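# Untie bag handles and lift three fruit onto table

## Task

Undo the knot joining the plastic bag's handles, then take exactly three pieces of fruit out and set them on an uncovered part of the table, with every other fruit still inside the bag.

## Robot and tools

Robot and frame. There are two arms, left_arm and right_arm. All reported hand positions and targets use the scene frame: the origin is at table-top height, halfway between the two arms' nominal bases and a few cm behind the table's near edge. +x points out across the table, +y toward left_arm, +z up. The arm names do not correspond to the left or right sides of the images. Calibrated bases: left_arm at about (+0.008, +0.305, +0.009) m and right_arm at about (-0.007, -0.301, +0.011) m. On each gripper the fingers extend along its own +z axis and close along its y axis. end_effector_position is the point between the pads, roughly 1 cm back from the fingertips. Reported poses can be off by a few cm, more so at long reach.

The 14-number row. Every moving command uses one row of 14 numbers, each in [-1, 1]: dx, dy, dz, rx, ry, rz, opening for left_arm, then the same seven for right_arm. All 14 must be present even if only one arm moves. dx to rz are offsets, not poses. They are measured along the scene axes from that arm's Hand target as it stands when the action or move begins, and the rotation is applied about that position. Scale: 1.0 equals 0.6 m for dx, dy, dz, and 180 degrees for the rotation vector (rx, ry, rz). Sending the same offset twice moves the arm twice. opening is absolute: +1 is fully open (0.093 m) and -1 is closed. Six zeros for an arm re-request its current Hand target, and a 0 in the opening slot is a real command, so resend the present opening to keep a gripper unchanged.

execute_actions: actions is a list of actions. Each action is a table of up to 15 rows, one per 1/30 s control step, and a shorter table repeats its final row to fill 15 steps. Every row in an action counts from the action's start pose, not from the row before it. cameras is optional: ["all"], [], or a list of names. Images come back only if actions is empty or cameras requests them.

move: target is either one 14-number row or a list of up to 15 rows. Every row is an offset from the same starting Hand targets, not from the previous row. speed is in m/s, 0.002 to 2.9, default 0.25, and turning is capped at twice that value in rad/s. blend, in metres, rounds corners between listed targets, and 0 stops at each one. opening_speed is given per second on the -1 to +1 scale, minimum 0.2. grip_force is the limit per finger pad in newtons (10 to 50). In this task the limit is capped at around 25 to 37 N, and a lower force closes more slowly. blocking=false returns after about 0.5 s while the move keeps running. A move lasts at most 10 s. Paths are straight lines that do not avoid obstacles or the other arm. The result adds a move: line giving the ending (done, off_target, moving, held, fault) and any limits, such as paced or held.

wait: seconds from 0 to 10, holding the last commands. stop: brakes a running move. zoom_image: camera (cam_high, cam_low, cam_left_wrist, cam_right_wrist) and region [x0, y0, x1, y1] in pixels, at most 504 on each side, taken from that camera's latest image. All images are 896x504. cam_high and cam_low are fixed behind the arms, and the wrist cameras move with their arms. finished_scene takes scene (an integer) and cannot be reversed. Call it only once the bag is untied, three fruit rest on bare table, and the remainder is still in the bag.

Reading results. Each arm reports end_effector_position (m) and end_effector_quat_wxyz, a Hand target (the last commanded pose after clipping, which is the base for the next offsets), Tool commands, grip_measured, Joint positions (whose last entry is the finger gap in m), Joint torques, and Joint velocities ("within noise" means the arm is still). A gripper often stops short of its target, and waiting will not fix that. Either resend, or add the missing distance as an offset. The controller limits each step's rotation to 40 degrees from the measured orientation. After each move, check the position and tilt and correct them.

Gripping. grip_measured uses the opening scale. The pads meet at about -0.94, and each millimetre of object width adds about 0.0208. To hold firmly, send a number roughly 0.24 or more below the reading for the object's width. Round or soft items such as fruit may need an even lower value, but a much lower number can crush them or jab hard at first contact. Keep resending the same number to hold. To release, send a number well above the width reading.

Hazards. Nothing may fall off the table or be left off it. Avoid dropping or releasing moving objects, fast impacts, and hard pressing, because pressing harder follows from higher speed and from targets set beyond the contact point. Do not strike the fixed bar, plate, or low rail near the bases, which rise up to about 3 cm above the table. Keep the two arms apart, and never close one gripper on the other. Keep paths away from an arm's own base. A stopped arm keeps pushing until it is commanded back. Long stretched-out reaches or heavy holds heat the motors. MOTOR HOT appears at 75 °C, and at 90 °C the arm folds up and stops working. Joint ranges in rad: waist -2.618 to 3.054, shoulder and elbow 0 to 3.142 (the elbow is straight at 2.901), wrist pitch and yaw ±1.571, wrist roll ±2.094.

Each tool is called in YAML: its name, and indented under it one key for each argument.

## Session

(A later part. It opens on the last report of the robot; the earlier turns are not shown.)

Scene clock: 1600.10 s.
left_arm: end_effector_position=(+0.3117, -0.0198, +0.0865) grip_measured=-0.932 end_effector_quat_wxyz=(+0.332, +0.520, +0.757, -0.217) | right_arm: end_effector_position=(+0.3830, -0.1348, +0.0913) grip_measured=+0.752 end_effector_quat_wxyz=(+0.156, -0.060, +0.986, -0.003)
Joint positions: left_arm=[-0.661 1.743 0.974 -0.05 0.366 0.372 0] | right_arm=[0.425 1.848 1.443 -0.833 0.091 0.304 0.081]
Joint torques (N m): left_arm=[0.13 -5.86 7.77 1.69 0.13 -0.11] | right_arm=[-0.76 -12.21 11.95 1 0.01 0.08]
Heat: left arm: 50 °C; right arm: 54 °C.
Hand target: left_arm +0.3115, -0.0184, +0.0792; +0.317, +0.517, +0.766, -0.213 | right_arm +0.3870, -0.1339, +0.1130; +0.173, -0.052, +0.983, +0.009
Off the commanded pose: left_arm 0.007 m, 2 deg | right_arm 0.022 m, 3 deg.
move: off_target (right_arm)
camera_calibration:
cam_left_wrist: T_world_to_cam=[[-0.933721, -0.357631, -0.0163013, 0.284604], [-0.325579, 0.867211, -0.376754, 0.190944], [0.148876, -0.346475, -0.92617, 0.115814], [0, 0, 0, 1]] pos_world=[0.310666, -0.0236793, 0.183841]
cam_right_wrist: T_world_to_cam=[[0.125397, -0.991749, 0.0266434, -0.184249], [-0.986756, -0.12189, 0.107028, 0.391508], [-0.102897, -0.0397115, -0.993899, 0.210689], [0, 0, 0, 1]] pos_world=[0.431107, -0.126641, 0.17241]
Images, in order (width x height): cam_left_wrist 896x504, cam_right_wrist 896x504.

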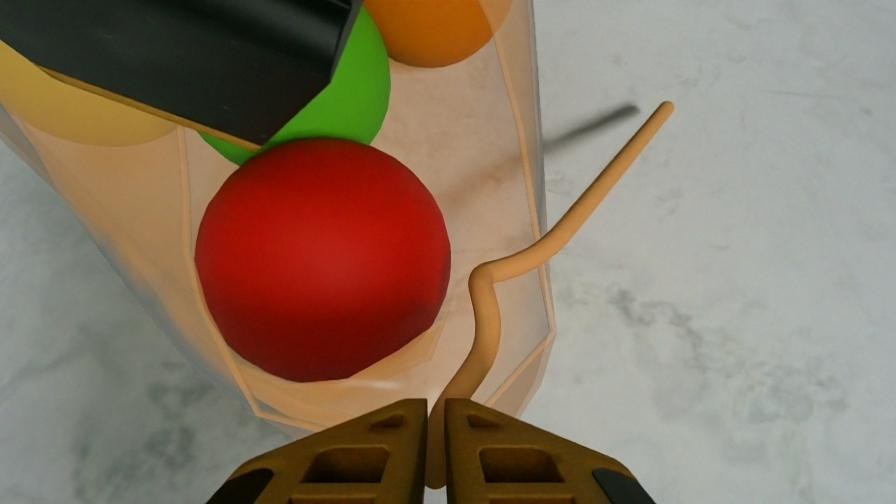

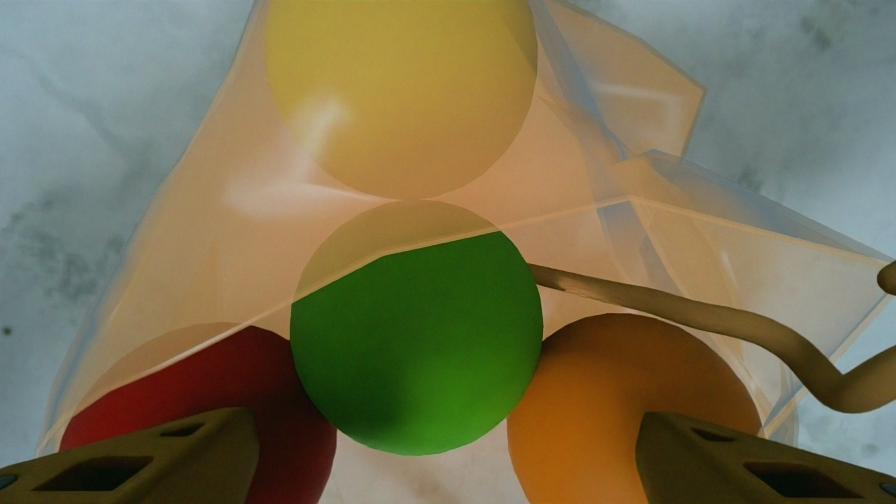

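move:
  target:
    - [0,0,0,0,0,0,-1,0,0,0.08,0,0,0,0.8]
    - [0,0,0,0,0,0,-1,-0.028,-0.102,0.062,0,0,0.2107,0.8]
  speed: 0.15
  blend: [0.02,0]
  cameras: ["cam_right_wrist","cam_left_wrist"]

Scene clock: 1630.67 s.
left_arm: end_effector_position=(+0.3117, -0.0198, +0.0865) grip_measured=-0.932 end_effector_quat_wxyz=(+0.332, +0.520, +0.757, -0.217) | right_arm: end_effector_position=(+0.3785, -0.1914, +0.1426) grip_measured=+0.798 end_effector_quat_wxyz=(+0.159, -0.369, +0.913, +0.061)
Joint positions: left_arm=[-0.661 1.743 0.974 -0.05 0.366 0.372 0] | right_arm=[0.163 1.743 1.496 -0.998 -0.222 -0.558 0.084]
Joint torques (N m): left_arm=[0.16 -5.89 7.71 1.7 0.14 -0.12] | right_arm=[-1.01 -11.51 7.38 0.96 -0.24 -0.07]
Heat: left arm: 50 °C; right arm: 58 °C.
Hand target: left_arm +0.3115, -0.0184, +0.0792; +0.317, +0.517, +0.766, -0.213 | right_arm +0.3702, -0.1952, +0.1501; +0.161, -0.369, +0.913, +0.065
Off the commanded pose: left_arm 0.007 m, 2 deg | right_arm 0.012 m, 0 deg.
move: off_target (right_arm)
camera_calibration:
cam_left_wrist: T_world_to_cam=[[-0.933721, -0.357631, -0.0163013, 0.284604], [-0.325579, 0.867211, -0.376754, 0.190944], [0.148876, -0.346475, -0.92617, 0.115814], [0, 0, 0, 1]] pos_world=[0.310666, -0.0236793, 0.183841]
cam_right_wrist: T_world_to_cam=[[0.70053, -0.713571, 0.00862697, -0.403054], [-0.711949, -0.698007, 0.0769073, 0.164659], [-0.0488571, -0.0600178, -0.997001, 0.235062], [0, 0, 0, 1]] pos_world=[0.411065, -0.158567, 0.22517]
Images, in order (width x height): cam_left_wrist 896x504, cam_right_wrist 896x504.

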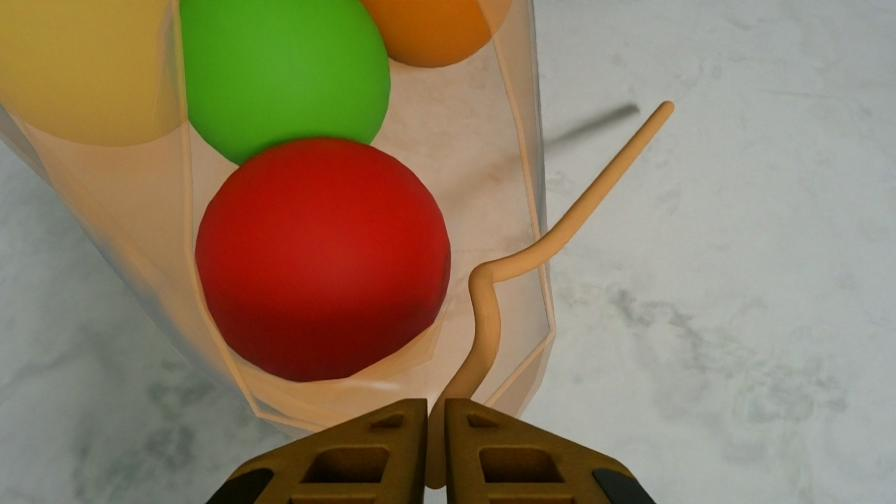

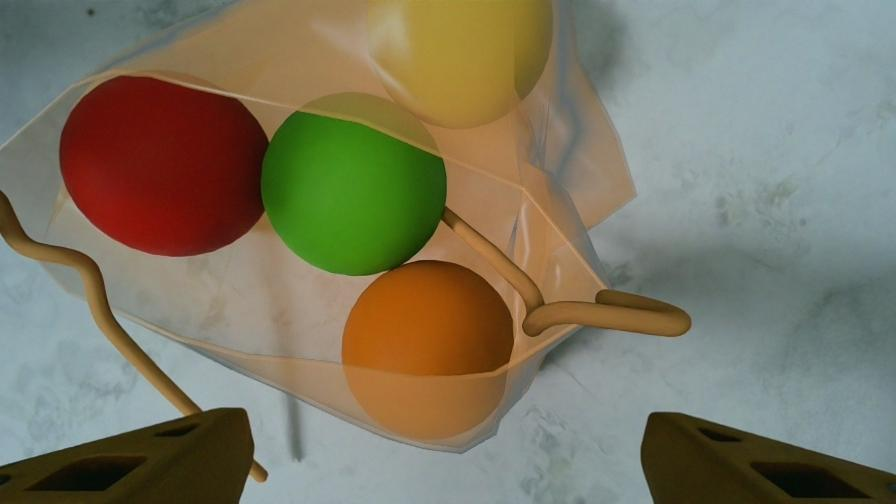

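move:
  target: [0,0,0,0,0,0,-1,0.083,0.022,-0.083,0,0,0.2556,-0.45]
  speed: 0.15
  cameras: ["cam_right_wrist"]

Scene clock: 1660.93 s.
left_arm: end_effector_position=(+0.3117, -0.0198, +0.0865) grip_measured=-0.932 end_effector_quat_wxyz=(+0.332, +0.520, +0.757, -0.217) | right_arm: end_effector_position=(+0.4167, -0.1784, +0.0981) grip_measured=-0.448 end_effector_quat_wxyz=(-0.121, +0.699, -0.695, -0.117)
Joint positions: left_arm=[-0.661 1.743 0.974 -0.05 0.366 0.372 0] | right_arm=[0.125 2.135 1.882 -1.233 -0.374 -1.431 0.024]
Joint torques (N m): left_arm=[0.17 -5.86 7.69 1.69 0.14 -0.11] | right_arm=[-1.09 -9.47 11.45 0.37 -0.36 -0.07]
Heat: left arm: 49 °C; right arm: 57 °C.
Hand target: left_arm +0.3115, -0.0184, +0.0792; +0.317, +0.517, +0.766, -0.213 | right_arm +0.4200, -0.1819, +0.1003; -0.123, +0.696, -0.696, -0.123
Off the commanded pose: left_arm 0.007 m, 2 deg | right_arm 0.005 m, 1 deg.
move: done
camera_calibration:
cam_right_wrist: T_world_to_cam=[[0.999867, 0.012966, 0.00984767, -0.415404], [0.0121246, -0.996627, 0.0811647, -0.151043], [0.0108668, -0.0810345, -0.996652, 0.164677], [0, 0, 0, 1]] pos_world=[0.415391, -0.131803, 0.180476]
Images, in order (width x height): cam_right_wrist 896x504.

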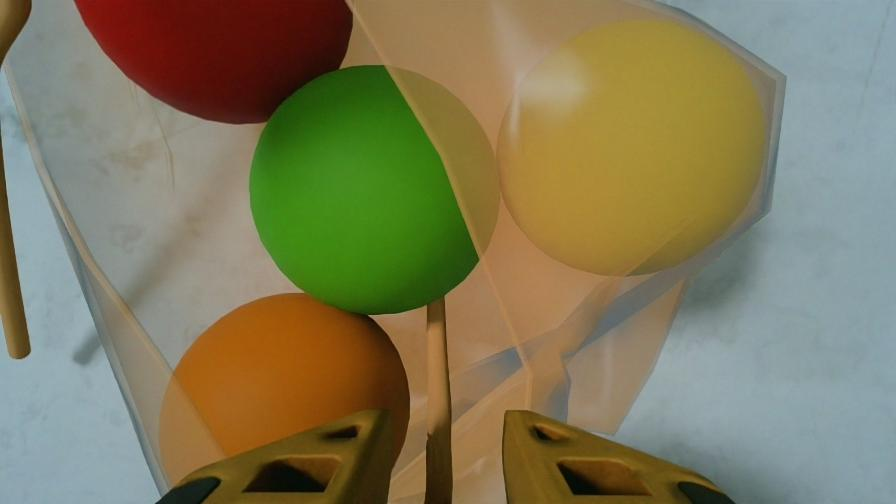

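move:
  target:
    - [0,0,0,0,0,0,-1,0.008,0.0,-0.075,0,0,0,-0.45]
    - [0,0,0,0,0,0,-1,0.008,0.0,-0.075,0,0,0,-1]
  speed: 0.1
  opening_speed: 0.8
  cameras: ["cam_right_wrist"]

Scene clock: 1673.03 s.
left_arm: end_effector_position=(+0.3117, -0.0197, +0.0864) grip_measured=-0.932 end_effector_quat_wxyz=(+0.332, +0.520, +0.757, -0.217) | right_arm: end_effector_position=(+0.4242, -0.1782, +0.0627) grip_measured=-0.918 end_effector_quat_wxyz=(-0.123, +0.699, -0.694, -0.118)
Joint positions: left_arm=[-0.661 1.743 0.974 -0.05 0.366 0.372 0] | right_arm=[0.125 2.183 1.816 -1.118 -0.378 -1.432 0.001]
Joint torques (N m): left_arm=[0.14 -5.9 7.65 1.7 0.14 -0.11] | right_arm=[-1.02 -10.1 6.94 0.77 -0.33 -0.07]
Heat: left arm: 49 °C; right arm: 59 °C.
Hand target: left_arm +0.3115, -0.0184, +0.0792; +0.317, +0.517, +0.766, -0.213 | right_arm +0.4248, -0.1819, +0.0553; -0.123, +0.697, -0.696, -0.123
Off the commanded pose: left_arm 0.007 m, 2 deg | right_arm 0.008 m, 1 deg.
move: done
camera_calibration:
cam_right_wrist: T_world_to_cam=[[0.999846, 0.0138951, 0.0107238, -0.422553], [0.0130256, -0.996925, 0.0772777, -0.148229], [0.0117646, -0.0771261, -0.996952, 0.12968], [0, 0, 0, 1]] pos_world=[0.422893, -0.131899, 0.145271]
Images, in order (width x height): cam_right_wrist 896x504.

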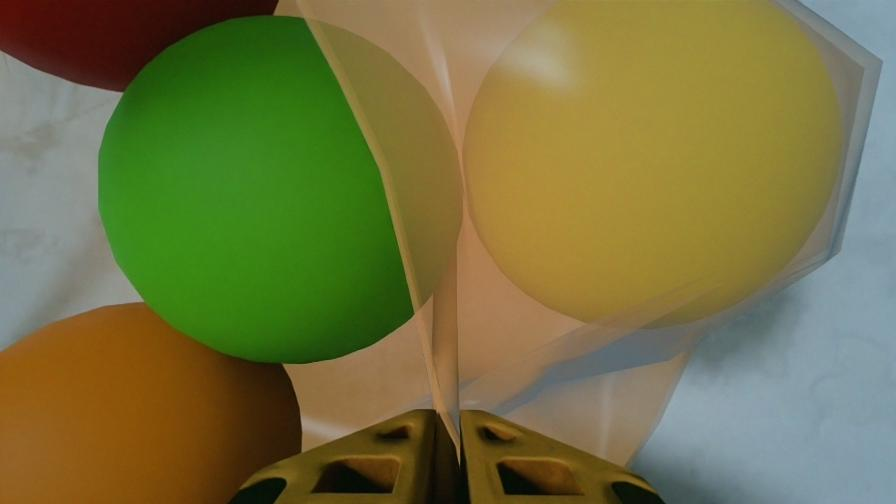

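move:
  target:
    - [0,0,0,0,0,0,-1,0.02,-0.01,0.07,0,0,0,-1]
    - [0,0,0,0,0,0,-1,0.12,-0.02,0.09,0,0,0,-1]
  speed: 0.08
  blend: [0.02,0]
  cameras: ["cam_right_wrist","cam_left_wrist","cam_low"]

Scene clock: 1690.33 s.
left_arm: end_effector_position=(+0.3117, -0.0197, +0.0864) grip_measured=-0.932 end_effector_quat_wxyz=(+0.332, +0.520, +0.757, -0.217) | right_arm: end_effector_position=(+0.4953, -0.1883, +0.1102) grip_measured=-0.918 end_effector_quat_wxyz=(-0.145, +0.697, -0.695, -0.103)
Joint positions: left_arm=[-0.661 1.743 0.974 -0.05 0.366 0.372 0] | right_arm=[0.081 2.567 2.684 -1.561 -0.386 -1.463 0.001]
Joint torques (N m): left_arm=[0.2 -5.85 7.72 1.7 0.13 -0.11] | right_arm=[-1.13 -11.62 11.02 0.44 -0.34 -0.03]
Heat: left arm: 49 °C; right arm: 57 °C.
Hand target: left_arm +0.3115, -0.0184, +0.0792; +0.317, +0.517, +0.766, -0.213 | right_arm +0.4967, -0.1941, +0.1094; -0.123, +0.696, -0.696, -0.123
Off the commanded pose: left_arm 0.007 m, 2 deg | right_arm 0.006 m, 3 deg.
joint sent to its limit (right arm) — joint 4 (wrist pitch), lower limit. The joint targets are off in orientation, not in position.
move: off_target (right_arm)
camera_calibration:
cam_left_wrist: T_world_to_cam=[[-0.933722, -0.357639, -0.0160729, 0.284561], [-0.325711, 0.867285, -0.376468, 0.190898], [0.148579, -0.346281, -0.92629, 0.11584], [0, 0, 0, 1]] pos_world=[0.310667, -0.0236798, 0.183742]
cam_right_wrist: T_world_to_cam=[[0.998028, 0.000933194, 0.0627659, -0.501239], [-0.003297, -0.99773, 0.067259, -0.153839], [0.0626862, -0.0673333, -0.995759, 0.151906], [0, 0, 0, 1]] pos_world=[0.490221, -0.142794, 0.19307]
Images, in order (width x height): cam_low 896x504, cam_left_wrist 896x504, cam_right_wrist 896x504.

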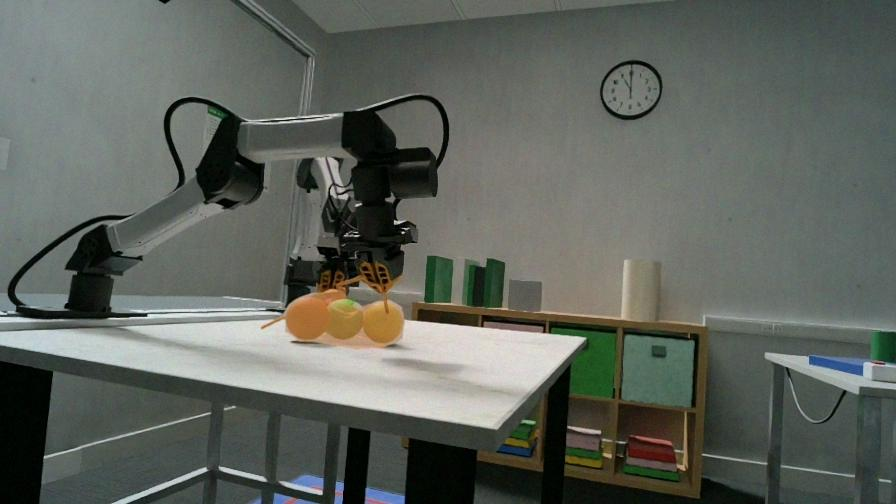

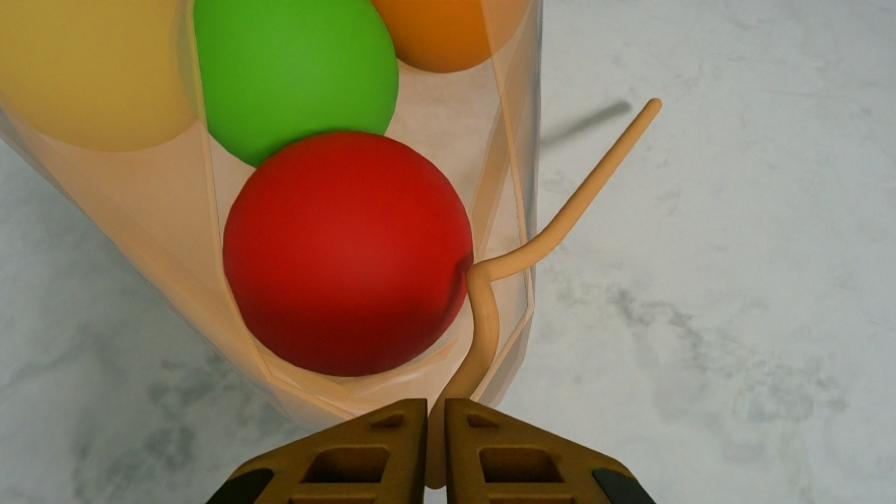

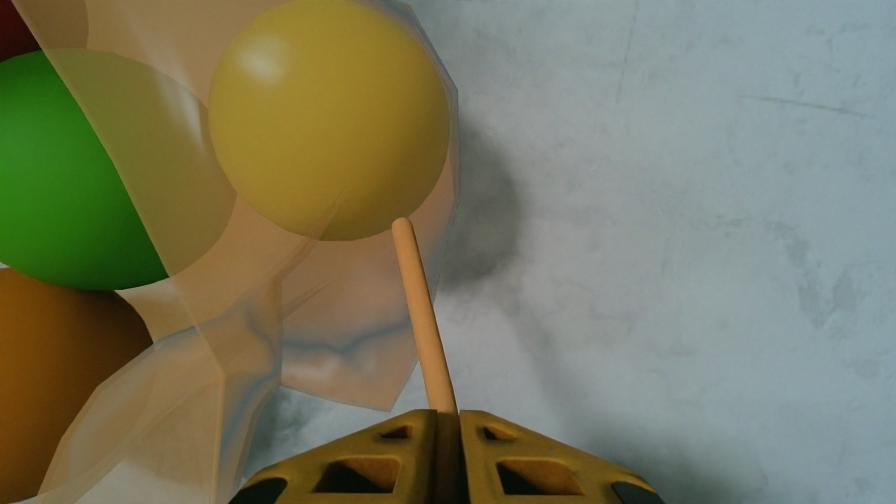

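move:
  target: [0,0,0,0,0,0,-1,0.02,-0.08,-0.09,0,0,0,-1]
  speed: 0.08
  cameras: ["cam_right_wrist","cam_left_wrist"]

Scene clock: 1699.53 s.
left_arm: end_effector_position=(+0.3117, -0.0197, +0.0864) grip_measured=-0.932 end_effector_quat_wxyz=(+0.332, +0.520, +0.757, -0.217) | right_arm: end_effector_position=(+0.5078, -0.2366, +0.0554) grip_measured=-0.918 end_effector_quat_wxyz=(-0.126, +0.697, -0.696, -0.115)
Joint positions: left_arm=[-0.661 1.743 0.974 -0.05 0.366 0.372 0] | right_arm=[-0.011 2.718 2.753 -1.563 -0.387 -1.57 0.001]
Joint torques (N m): left_arm=[0.18 -5.83 7.72 1.71 0.14 -0.11] | right_arm=[-1.18 -12.34 10.93 0.27 -0.34 -0.1]
Heat: left arm: 49 °C; right arm: 59 °C.
Hand target: left_arm +0.3115, -0.0184, +0.0792; +0.317, +0.517, +0.766, -0.213 | right_arm +0.5088, -0.2420, +0.0553; -0.123, +0.696, -0.696, -0.123
Off the commanded pose: left_arm 0.007 m, 2 deg | right_arm 0.006 m, 1 deg.
joint sent to its limit (right arm) — joint 4 (wrist pitch), lower limit. The joint targets still meet the commanded pose.
move: done
camera_calibration:
cam_left_wrist: T_world_to_cam=[[-0.933722, -0.357639, -0.0160729, 0.284561], [-0.325711, 0.867285, -0.376468, 0.190898], [0.148579, -0.346281, -0.92629, 0.11584], [0, 0, 0, 1]] pos_world=[0.310667, -0.0236798, 0.183742]
cam_right_wrist: T_world_to_cam=[[0.999804, 0.00717757, 0.0184779, -0.507176], [0.0057373, -0.997026, 0.0768515, -0.203241], [0.0189746, -0.0767304, -0.996871, 0.113336], [0, 0, 0, 1]] pos_world=[0.506091, -0.1903, 0.137972]
Images, in order (width x height): cam_left_wrist 896x504, cam_right_wrist 896x504.

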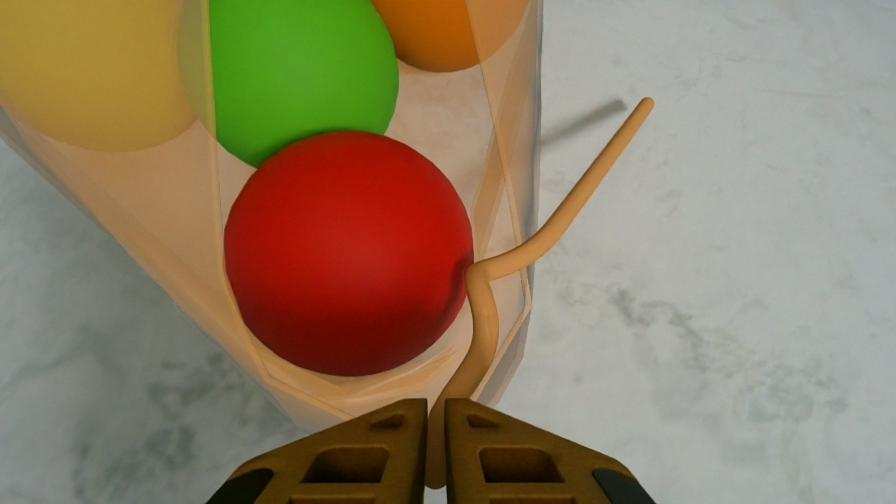

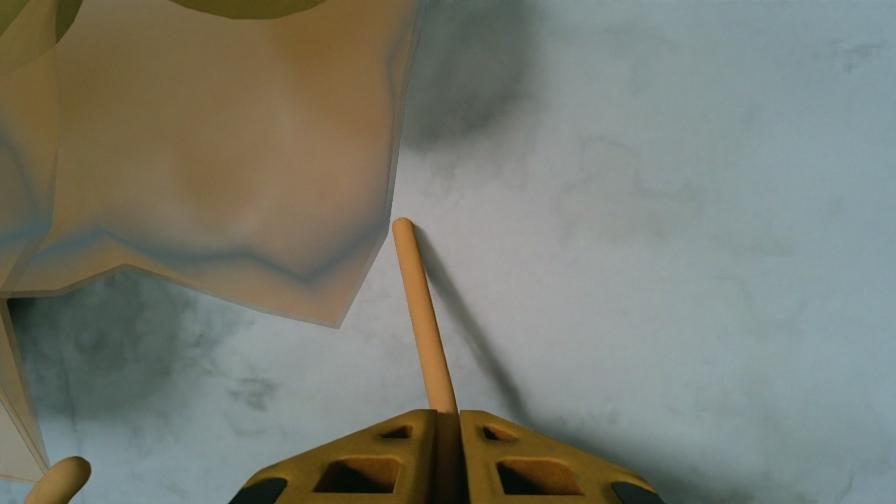

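move:
  target:
    - [0,0,0,0,0,0,-1,0.01,-0.02,-0.05,0,0,0,-1]
    - [0,0,0,0,0,0,-1,0.01,-0.02,-0.05,0,0,0,-0.5]
    - [0,0,0,0,0,0,-1,0.01,-0.03,0.1,0,0,0,-0.5]
  speed: 0.08
  opening_speed: 0.5
  cameras: ["cam_right_wrist","cam_left_wrist"]

Scene clock: 1709.77 s.
left_arm: end_effector_position=(+0.3117, -0.0197, +0.0864) grip_measured=-0.932 end_effector_quat_wxyz=(+0.332, +0.520, +0.757, -0.217) | right_arm: end_effector_position=(+0.5206, -0.2544, +0.0953) grip_measured=-0.502 end_effector_quat_wxyz=(-0.166, +0.695, -0.696, -0.075)
Joint positions: left_arm=[-0.661 1.743 0.974 -0.05 0.366 0.372 0] | right_arm=[-0.049 2.667 2.805 -1.562 -0.39 -1.582 0.021]
Joint torques (N m): left_arm=[0.18 -5.85 7.71 1.71 0.14 -0.11] | right_arm=[-1.24 -18.29 5.89 0.51 -0.39 0.09]
Heat: left arm: 49 °C; right arm: 59 °C.
Hand target: left_arm +0.3115, -0.0184, +0.0792; +0.317, +0.517, +0.766, -0.213 | right_arm +0.5148, -0.2599, +0.1154; -0.123, +0.697, -0.696, -0.123
Off the commanded pose: left_arm 0.007 m, 2 deg | right_arm 0.022 m, 7 deg.
joint sent to its limit (right arm) — joint 4 (wrist pitch), lower limit. The joint targets are off in orientation, not in position.
move: off_target (right_arm)
camera_calibration:
cam_left_wrist: T_world_to_cam=[[-0.933722, -0.357639, -0.0160729, 0.284561], [-0.325711, 0.867285, -0.376468, 0.190898], [0.148579, -0.346281, -0.92629, 0.11584], [0, 0, 0, 1]] pos_world=[0.310667, -0.0236798, 0.183742]
cam_right_wrist: T_world_to_cam=[[0.991591, -0.0148058, 0.12856, -0.532418], [-0.024788, -0.996769, 0.0763969, -0.208108], [0.127014, -0.0789412, -0.988755, 0.0939069], [0, 0, 0, 1]] pos_world=[0.510855, -0.207906, 0.177197]
Images, in order (width x height): cam_left_wrist 896x504, cam_right_wrist 896x504.

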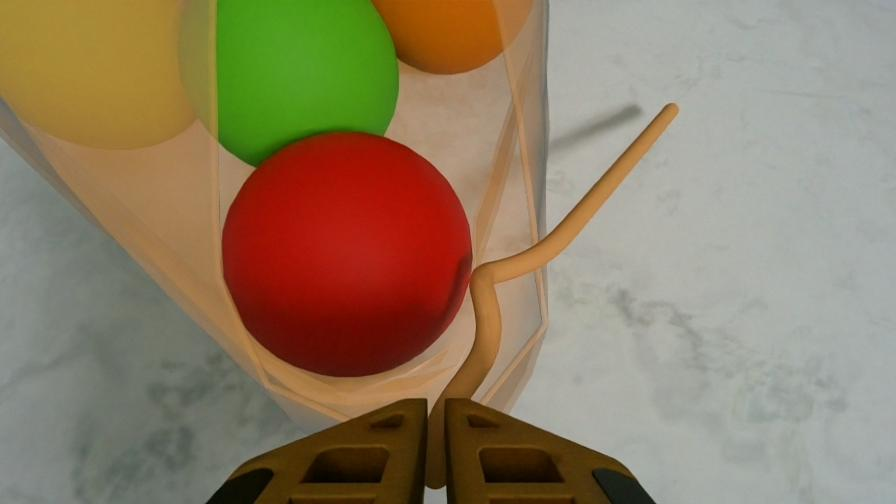

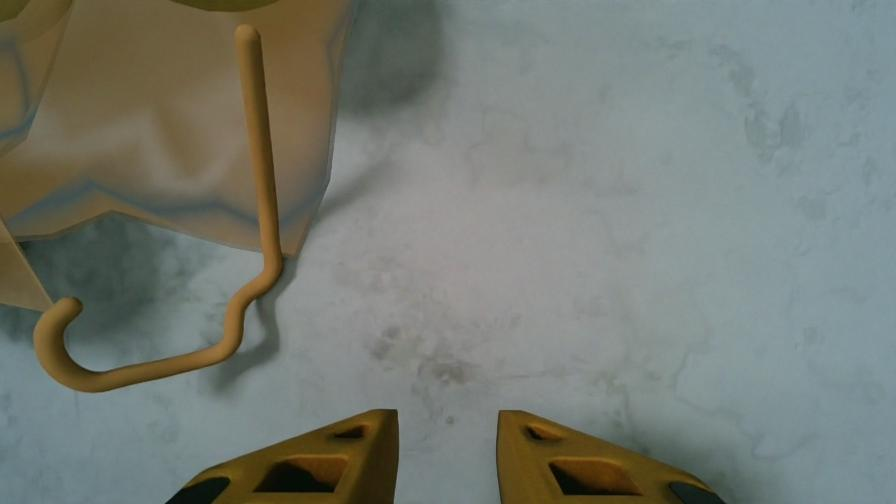

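move:
  target: [0,0,0,0,0,0,-1,-0.241,0.108,0.075,0,0,-0.2556,0.8]
  speed: 0.2
  cameras: ["cam_right_wrist","cam_left_wrist"]

Scene clock: 1724.63 s.
left_arm: end_effector_position=(+0.3117, -0.0197, +0.0864) grip_measured=-0.932 end_effector_quat_wxyz=(+0.332, +0.520, +0.757, -0.217) | right_arm: end_effector_position=(+0.3708, -0.1945, +0.1525) grip_measured=+0.798 end_effector_quat_wxyz=(+0.146, -0.371, +0.914, +0.074)
Joint positions: left_arm=[-0.661 1.743 0.974 -0.05 0.366 0.372 0] | right_arm=[0.147 1.741 1.539 -1.078 -0.247 -0.578 0.084]
Joint torques (N m): left_arm=[0.14 -5.86 7.73 1.7 0.15 -0.11] | right_arm=[0.08 -11.19 7.19 1.35 -0.04 0.08]
Heat: left arm: 48 °C; right arm: 56 °C.
Hand target: left_arm +0.3115, -0.0184, +0.0792; +0.317, +0.517, +0.766, -0.213 | right_arm +0.3702, -0.1951, +0.1603; +0.161, -0.369, +0.913, +0.065
Off the commanded pose: left_arm 0.007 m, 2 deg | right_arm 0.008 m, 2 deg.
move: done
camera_calibration:
cam_left_wrist: T_world_to_cam=[[-0.933722, -0.357639, -0.0160729, 0.284561], [-0.325711, 0.867285, -0.376468, 0.190898], [0.148579, -0.346281, -0.92629, 0.11584], [0, 0, 0, 1]] pos_world=[0.310667, -0.0236798, 0.183742]
cam_right_wrist: T_world_to_cam=[[0.70591, -0.707861, -0.0249833, -0.395846], [-0.703484, -0.704779, 0.091632, 0.149599], [-0.0824704, -0.0471085, -0.995479, 0.259152], [0, 0, 0, 1]] pos_world=[0.406044, -0.162561, 0.234383]
Images, in order (width x height): cam_left_wrist 896x504, cam_right_wrist 896x504.

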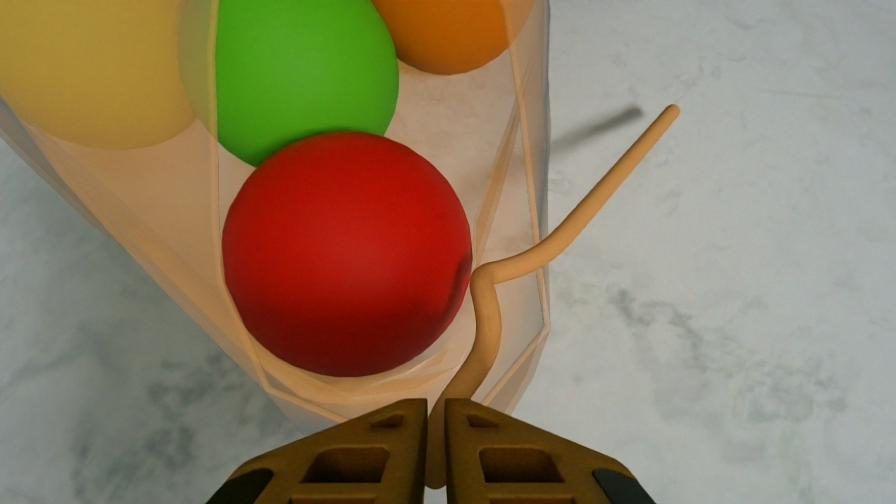

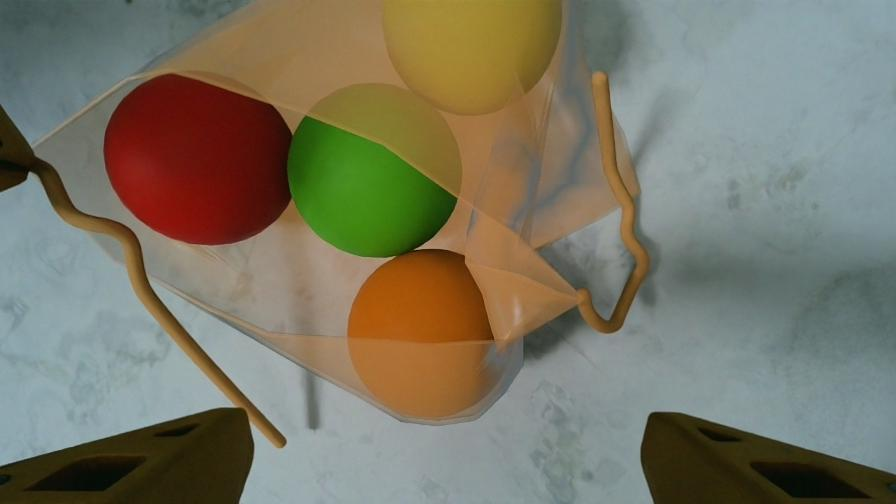

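move:
  target: [0.07,0.01,0.02,0,0,0,-1,0,0,0,0,0,0,0.75]
  speed: 0.08
  cameras: ["cam_right_wrist","cam_left_wrist"]

Scene clock: 1749.53 s.
left_arm: end_effector_position=(+0.3511, -0.0122, +0.0940) grip_measured=-0.932 end_effector_quat_wxyz=(+0.326, +0.514, +0.764, -0.213) | right_arm: end_effector_position=(+0.3708, -0.1946, +0.1525) grip_measured=+0.752 end_effector_quat_wxyz=(+0.146, -0.370, +0.914, +0.074)
Joint positions: left_arm=[-0.582 1.827 1.128 -0.158 0.406 0.424 0] | right_arm=[0.147 1.741 1.539 -1.078 -0.247 -0.577 0.081]
Joint torques (N m): left_arm=[0.57 -6.5 8.76 1.62 0.32 0.07] | right_arm=[0.08 -11.26 7.08 1.36 0.01 0.09]
Heat: left arm: 48 °C; right arm: 56 °C.
Hand target: left_arm +0.3535, -0.0124, +0.0913; +0.317, +0.517, +0.766, -0.213 | right_arm +0.3701, -0.1951, +0.1603; +0.161, -0.369, +0.913, +0.065
Off the commanded pose: left_arm 0.004 m, 1 deg | right_arm 0.008 m, 2 deg.
move: done
camera_calibration:
cam_left_wrist: T_world_to_cam=[[-0.927719, -0.373169, -0.00908229, 0.321167], [-0.344852, 0.866127, -0.361804, 0.205372], [0.14288, -0.33252, -0.93221, 0.122437], [0, 0, 0, 1]] pos_world=[0.351281, -0.0173159, 0.191358]
cam_right_wrist: T_world_to_cam=[[0.705309, -0.708462, -0.0249033, -0.395718], [-0.704063, -0.704162, 0.0919339, 0.149863], [-0.0826677, -0.0473084, -0.995454, 0.259194], [0, 0, 0, 1]] pos_world=[0.406043, -0.162561, 0.234383]
Images, in order (width x height): cam_left_wrist 896x504, cam_right_wrist 896x504.

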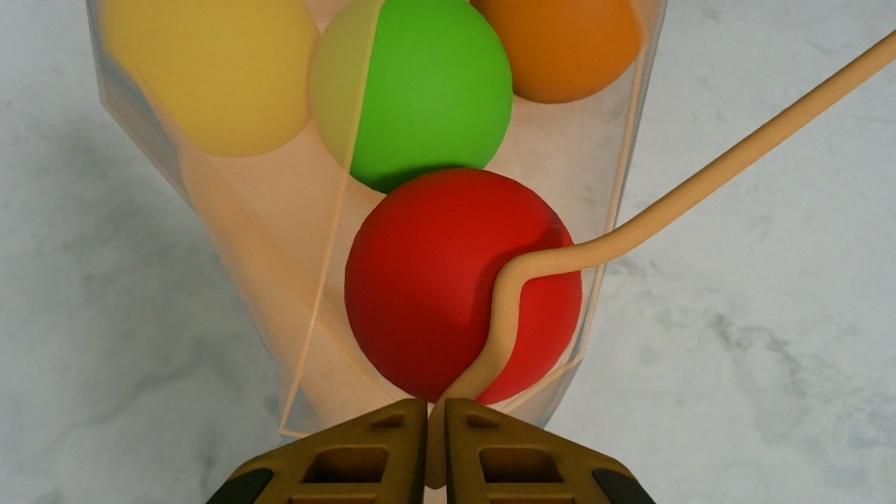

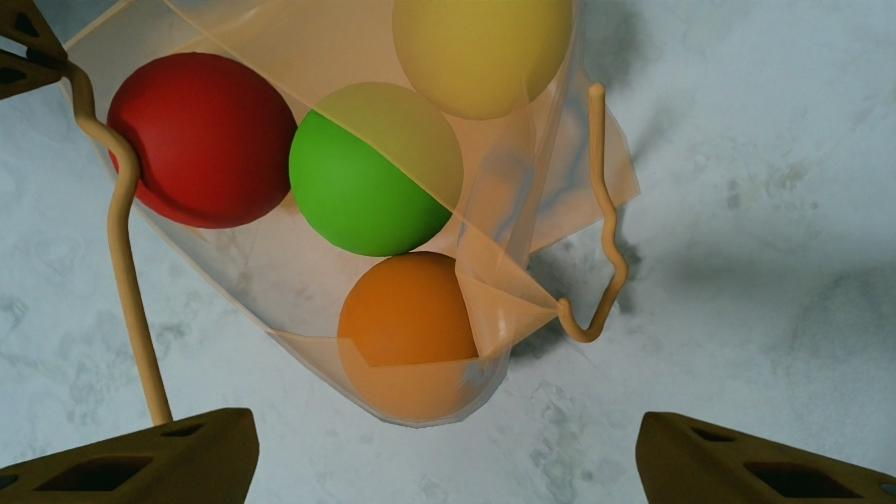

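move:
  target: [0,0,0,0,0,0,-1,0.075,0.02,-0.083,0,0,0.2556,-0.3]
  speed: 0.15
  cameras: ["cam_right_wrist","cam_left_wrist"]

Scene clock: 1800.60 s.
left_arm: end_effector_position=(+0.3510, -0.0122, +0.0940) grip_measured=-0.932 end_effector_quat_wxyz=(+0.325, +0.514, +0.764, -0.213) | right_arm: end_effector_position=(+0.4119, -0.1797, +0.1080) grip_measured=-0.298 end_effector_quat_wxyz=(-0.121, +0.699, -0.695, -0.117)
Joint positions: left_arm=[-0.582 1.827 1.128 -0.158 0.406 0.425 0] | right_arm=[0.123 2.113 1.887 -1.261 -0.374 -1.434 0.031]
Joint torques (N m): left_arm=[0.7 -6.52 8.79 1.64 0.33 0.06] | right_arm=[-1.22 -9.25 11.56 0.3 -0.39 -0.08]
Heat: left arm: 49 °C; right arm: 56 °C.
Hand target: left_arm +0.3536, -0.0124, +0.0913; +0.317, +0.517, +0.766, -0.213 | right_arm +0.4152, -0.1831, +0.1105; -0.123, +0.697, -0.696, -0.122
Off the commanded pose: left_arm 0.004 m, 1 deg | right_arm 0.005 m, 1 deg.
move: done
camera_calibration:
cam_left_wrist: T_world_to_cam=[[-0.927825, -0.372904, -0.00906912, 0.321205], [-0.344649, 0.866316, -0.361544, 0.205219], [0.142678, -0.332325, -0.932311, 0.122437], [0, 0, 0, 1]] pos_world=[0.351282, -0.0173165, 0.191258]
cam_right_wrist: T_world_to_cam=[[0.99987, 0.0131312, 0.00932314, -0.410666], [0.0123246, -0.996568, 0.0818557, -0.153192], [0.010366, -0.0817302, -0.996601, 0.174602], [0, 0, 0, 1]] pos_world=[0.410691, -0.133003, 0.190376]
Images, in order (width x height): cam_left_wrist 896x504, cam_right_wrist 896x504.

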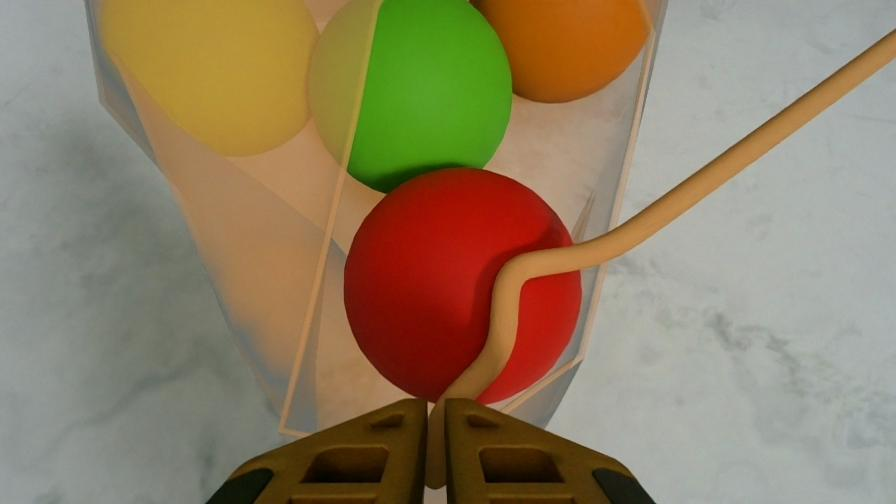

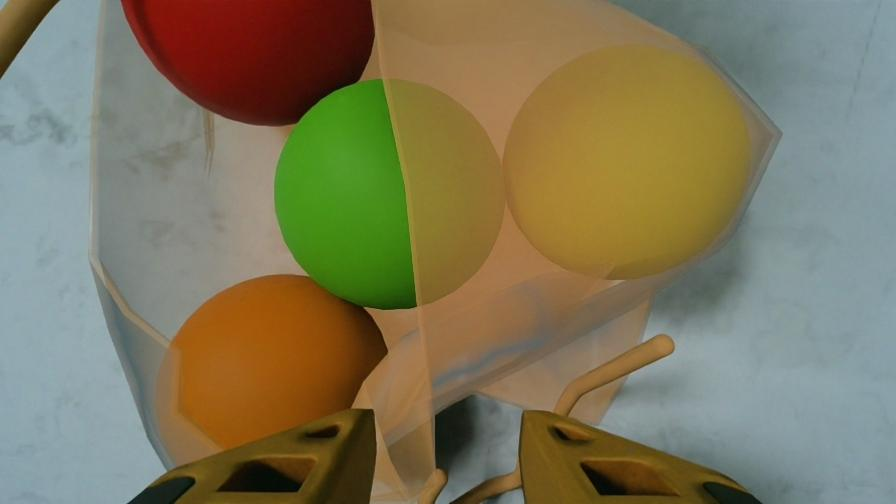

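move:
  target:
    - [0,0,0,0,0,0,-1,-0.006,0.003,-0.08,0,0,0,-0.5]
    - [0,0,0,0,0,0,-1,-0.006,0.003,-0.122,0,0,0,-0.5]
  speed: 0.08
  cameras: ["cam_right_wrist"]

Scene clock: 1823.57 s.
left_arm: end_effector_position=(+0.3510, -0.0122, +0.0940) grip_measured=-0.932 end_effector_quat_wxyz=(+0.325, +0.514, +0.764, -0.213) | right_arm: end_effector_position=(+0.4160, -0.1810, +0.0490) grip_measured=-0.498 end_effector_quat_wxyz=(-0.131, +0.700, -0.693, -0.112)
Joint positions: left_arm=[-0.582 1.827 1.128 -0.158 0.406 0.425 0] | right_arm=[0.123 2.14 1.691 -1.016 -0.377 -1.434 0.021]
Joint torques (N m): left_arm=[0.66 -6.48 8.76 1.63 0.31 0.07] | right_arm=[-0.12 -9.4 6.13 0.78 -0.32 0.07]
Heat: left arm: 49 °C; right arm: 59 °C.
Hand target: left_arm +0.3536, -0.0124, +0.0913; +0.317, +0.517, +0.766, -0.213 | right_arm +0.4116, -0.1813, +0.0374; -0.123, +0.696, -0.696, -0.123
Off the commanded pose: left_arm 0.004 m, 1 deg | right_arm 0.012 m, 2 deg.
move: off_target (right_arm)
camera_calibration:
cam_right_wrist: T_world_to_cam=[[0.999413, 0.0144567, 0.0310585, -0.414806], [0.0120556, -0.997023, 0.0761504, -0.149394], [0.0320669, -0.0757313, -0.996613, 0.107679], [0, 0, 0, 1]] pos_world=[0.412911, -0.134798, 0.131574]
Images, in order (width x height): cam_right_wrist 896x504.

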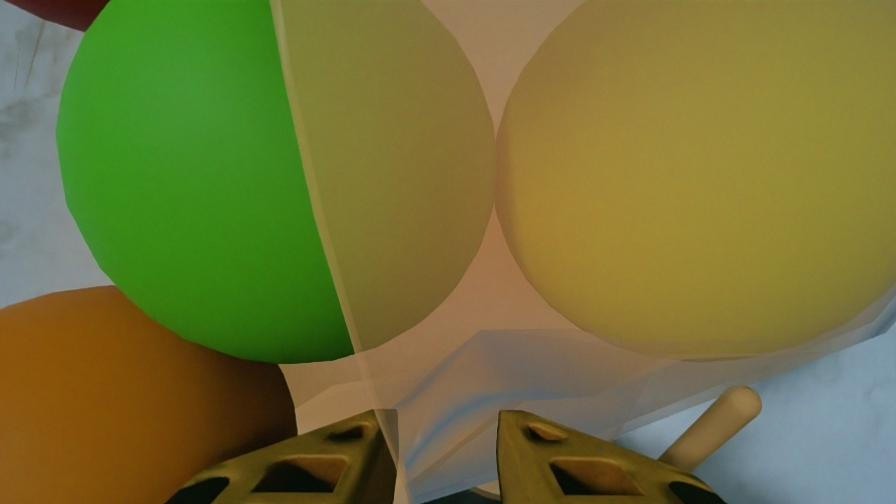

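move:
  target:
    - [0,0,0,0,0,0,-1,-0.0,0.0,0.05,0,0,0,-0.5]
    - [0,0,0,0,0,0,-1,-0.022,0.0,0.05,0,0,0,-0.5]
    - [0,0,0,0,0,0,-1,-0.022,0.0,-0.01,0,0,0,-0.5]
  speed: 0.08
  cameras: ["cam_right_wrist"]

Scene clock: 1834.10 s.
left_arm: end_effector_position=(+0.3510, -0.0122, +0.0940) grip_measured=-0.932 end_effector_quat_wxyz=(+0.325, +0.514, +0.764, -0.213) | right_arm: end_effector_position=(+0.3993, -0.1835, +0.0333) grip_measured=-0.498 end_effector_quat_wxyz=(-0.119, +0.698, -0.696, -0.122)
Joint positions: left_arm=[-0.582 1.827 1.128 -0.158 0.406 0.425 0] | right_arm=[0.123 2.12 1.595 -0.97 -0.379 -1.432 0.021]
Joint torques (N m): left_arm=[0.69 -6.52 8.77 1.66 0.32 0.06] | right_arm=[0.13 -11.07 6.32 0.8 -0.38 0.07]
Heat: left arm: 49 °C; right arm: 57 °C.
Hand target: left_arm +0.3536, -0.0124, +0.0913; +0.317, +0.517, +0.766, -0.213 | right_arm +0.3983, -0.1813, +0.0313; -0.122, +0.697, -0.696, -0.123
Off the commanded pose: left_arm 0.004 m, 1 deg | right_arm 0.003 m, 0 deg.
move: done
camera_calibration:
cam_right_wrist: T_world_to_cam=[[0.999929, 0.01195, 0.0000354609, -0.397318], [0.0119109, -0.996887, 0.077933, -0.150556], [0.00096665, -0.077927, -0.996959, 0.10444], [0, 0, 0, 1]] pos_world=[0.398982, -0.137201, 0.11587]
Images, in order (width x height): cam_right_wrist 896x504.

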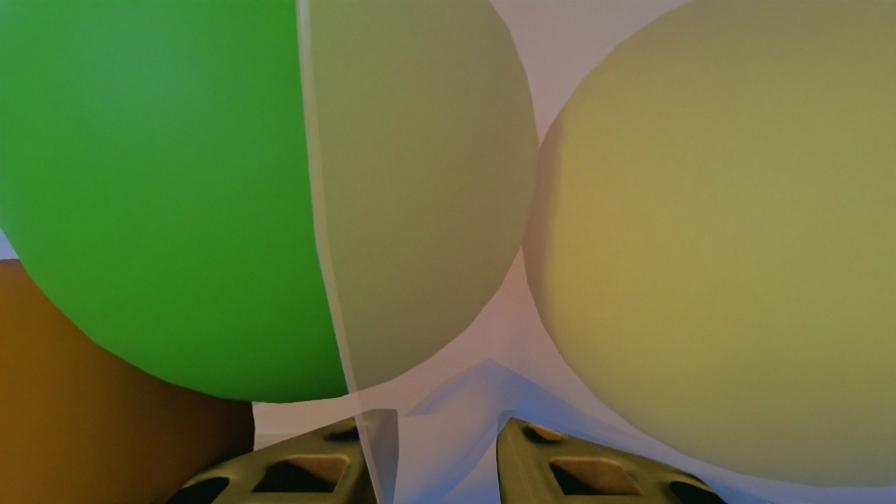

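move:
  target: [0,0,0,0,0,0,-1,0,0,0,0,0,0,-1]
  opening_speed: 0.6
  cameras: ["cam_right_wrist"]

Scene clock: 1848.00 s.
left_arm: end_effector_position=(+0.3510, -0.0122, +0.0940) grip_measured=-0.932 end_effector_quat_wxyz=(+0.325, +0.514, +0.764, -0.213) | right_arm: end_effector_position=(+0.4000, -0.1834, +0.0334) grip_measured=-0.980 end_effector_quat_wxyz=(-0.120, +0.698, -0.696, -0.121)
Joint positions: left_arm=[-0.582 1.827 1.128 -0.158 0.406 0.425 0] | right_arm=[0.123 2.12 1.595 -0.967 -0.379 -1.432 0]
Joint torques (N m): left_arm=[0.66 -6.46 8.76 1.65 0.32 0.08] | right_arm=[0.09 -11.04 6.38 0.75 -0.32 0.08]
Heat: left arm: 49 °C; right arm: 56 °C.
Hand target: left_arm +0.3536, -0.0124, +0.0913; +0.317, +0.517, +0.766, -0.213 | right_arm +0.3983, -0.1813, +0.0313; -0.122, +0.696, -0.696, -0.123
Off the commanded pose: left_arm 0.004 m, 1 deg | right_arm 0.003 m, 0 deg.
move: done
camera_calibration:
cam_right_wrist: T_world_to_cam=[[0.999927, 0.0116808, 0.00297036, -0.398098], [0.0114153, -0.996922, 0.0775687, -0.150225], [0.00386728, -0.0775291, -0.996983, 0.103347], [0, 0, 0, 1]] pos_world=[0.399384, -0.1371, 0.11587]
Images, in order (width x height): cam_right_wrist 896x504.

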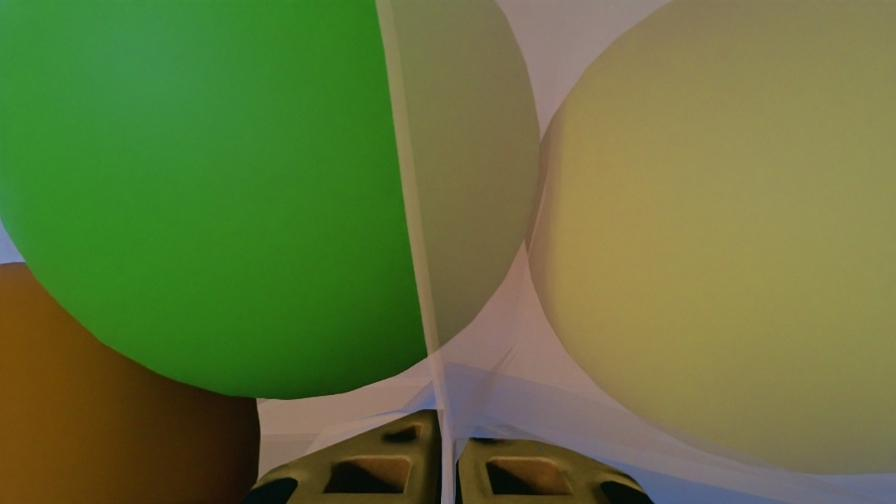

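move:
  target:
    - [0,0,0,0,0,0,-1,0.01,0.0,0.06,0,0,0,-1]
    - [0,0,0,0,0,0,-1,0.13,0.02,0.1,0,0,0,-1]
  speed: 0.08
  blend: [0.02,0]
  cameras: ["cam_right_wrist","cam_left_wrist"]

Scene clock: 1862.47 s.
left_arm: end_effector_position=(+0.3508, -0.0124, +0.0940) grip_measured=-0.932 end_effector_quat_wxyz=(+0.325, +0.515, +0.764, -0.214) | right_arm: end_effector_position=(+0.4758, -0.1711, +0.0915) grip_measured=-0.980 end_effector_quat_wxyz=(-0.125, +0.698, -0.696, -0.117)
Joint positions: left_arm=[-0.582 1.827 1.128 -0.158 0.408 0.425 0] | right_arm=[0.123 2.456 2.406 -1.431 -0.379 -1.43 0]
Joint torques (N m): left_arm=[0.7 -6.43 8.84 1.64 0.3 0.07] | right_arm=[-0.08 -11.29 11.38 0.34 -0.32 0.02]
Heat: left arm: 49 °C; right arm: 55 °C.
Hand target: left_arm +0.3536, -0.0124, +0.0913; +0.317, +0.517, +0.766, -0.213 | right_arm +0.4764, -0.1693, +0.0913; -0.122, +0.696, -0.696, -0.123
Off the commanded pose: left_arm 0.004 m, 1 deg | right_arm 0.002 m, 1 deg.
move: done; blend cut to 0.0182 m at target 1
camera_calibration:
cam_left_wrist: T_world_to_cam=[[-0.928378, -0.371548, -0.00815078, 0.321029], [-0.343579, 0.866441, -0.362262, 0.205035], [0.14166, -0.333516, -0.93204, 0.12281], [0, 0, 0, 1]] pos_world=[0.351085, -0.0174133, 0.191357]
cam_right_wrist: T_world_to_cam=[[0.999864, 0.00995998, 0.013151, -0.475371], [0.00893029, -0.997056, 0.0761599, -0.142025], [0.0138709, -0.0760321, -0.997009, 0.157473], [0, 0, 0, 1]] pos_world=[0.47439, -0.124899, 0.17407]
Images, in order (width x height): cam_left_wrist 896x504, cam_right_wrist 896x504.

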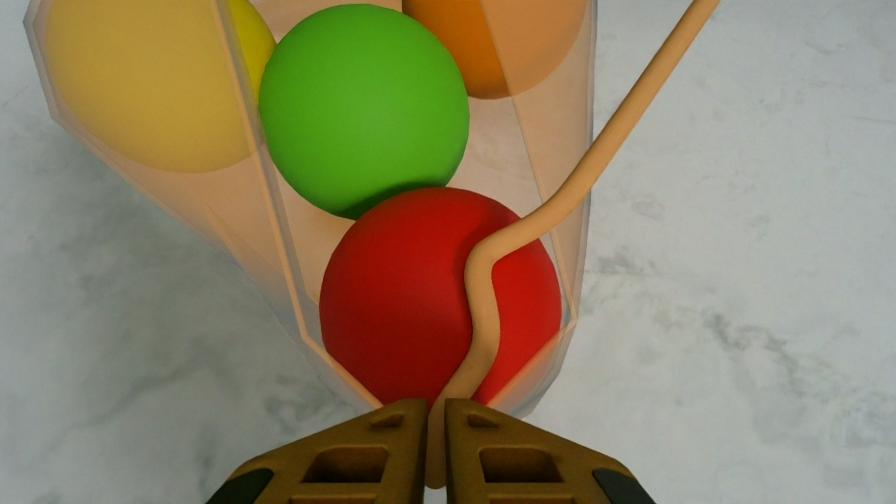

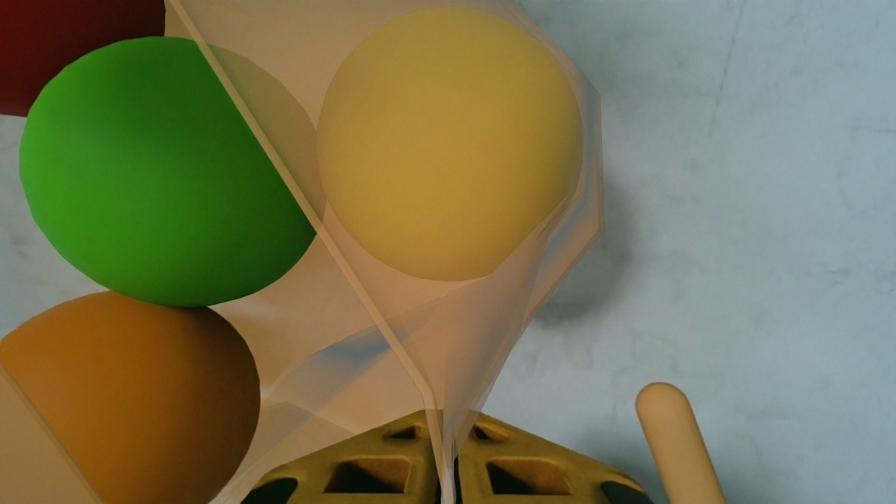

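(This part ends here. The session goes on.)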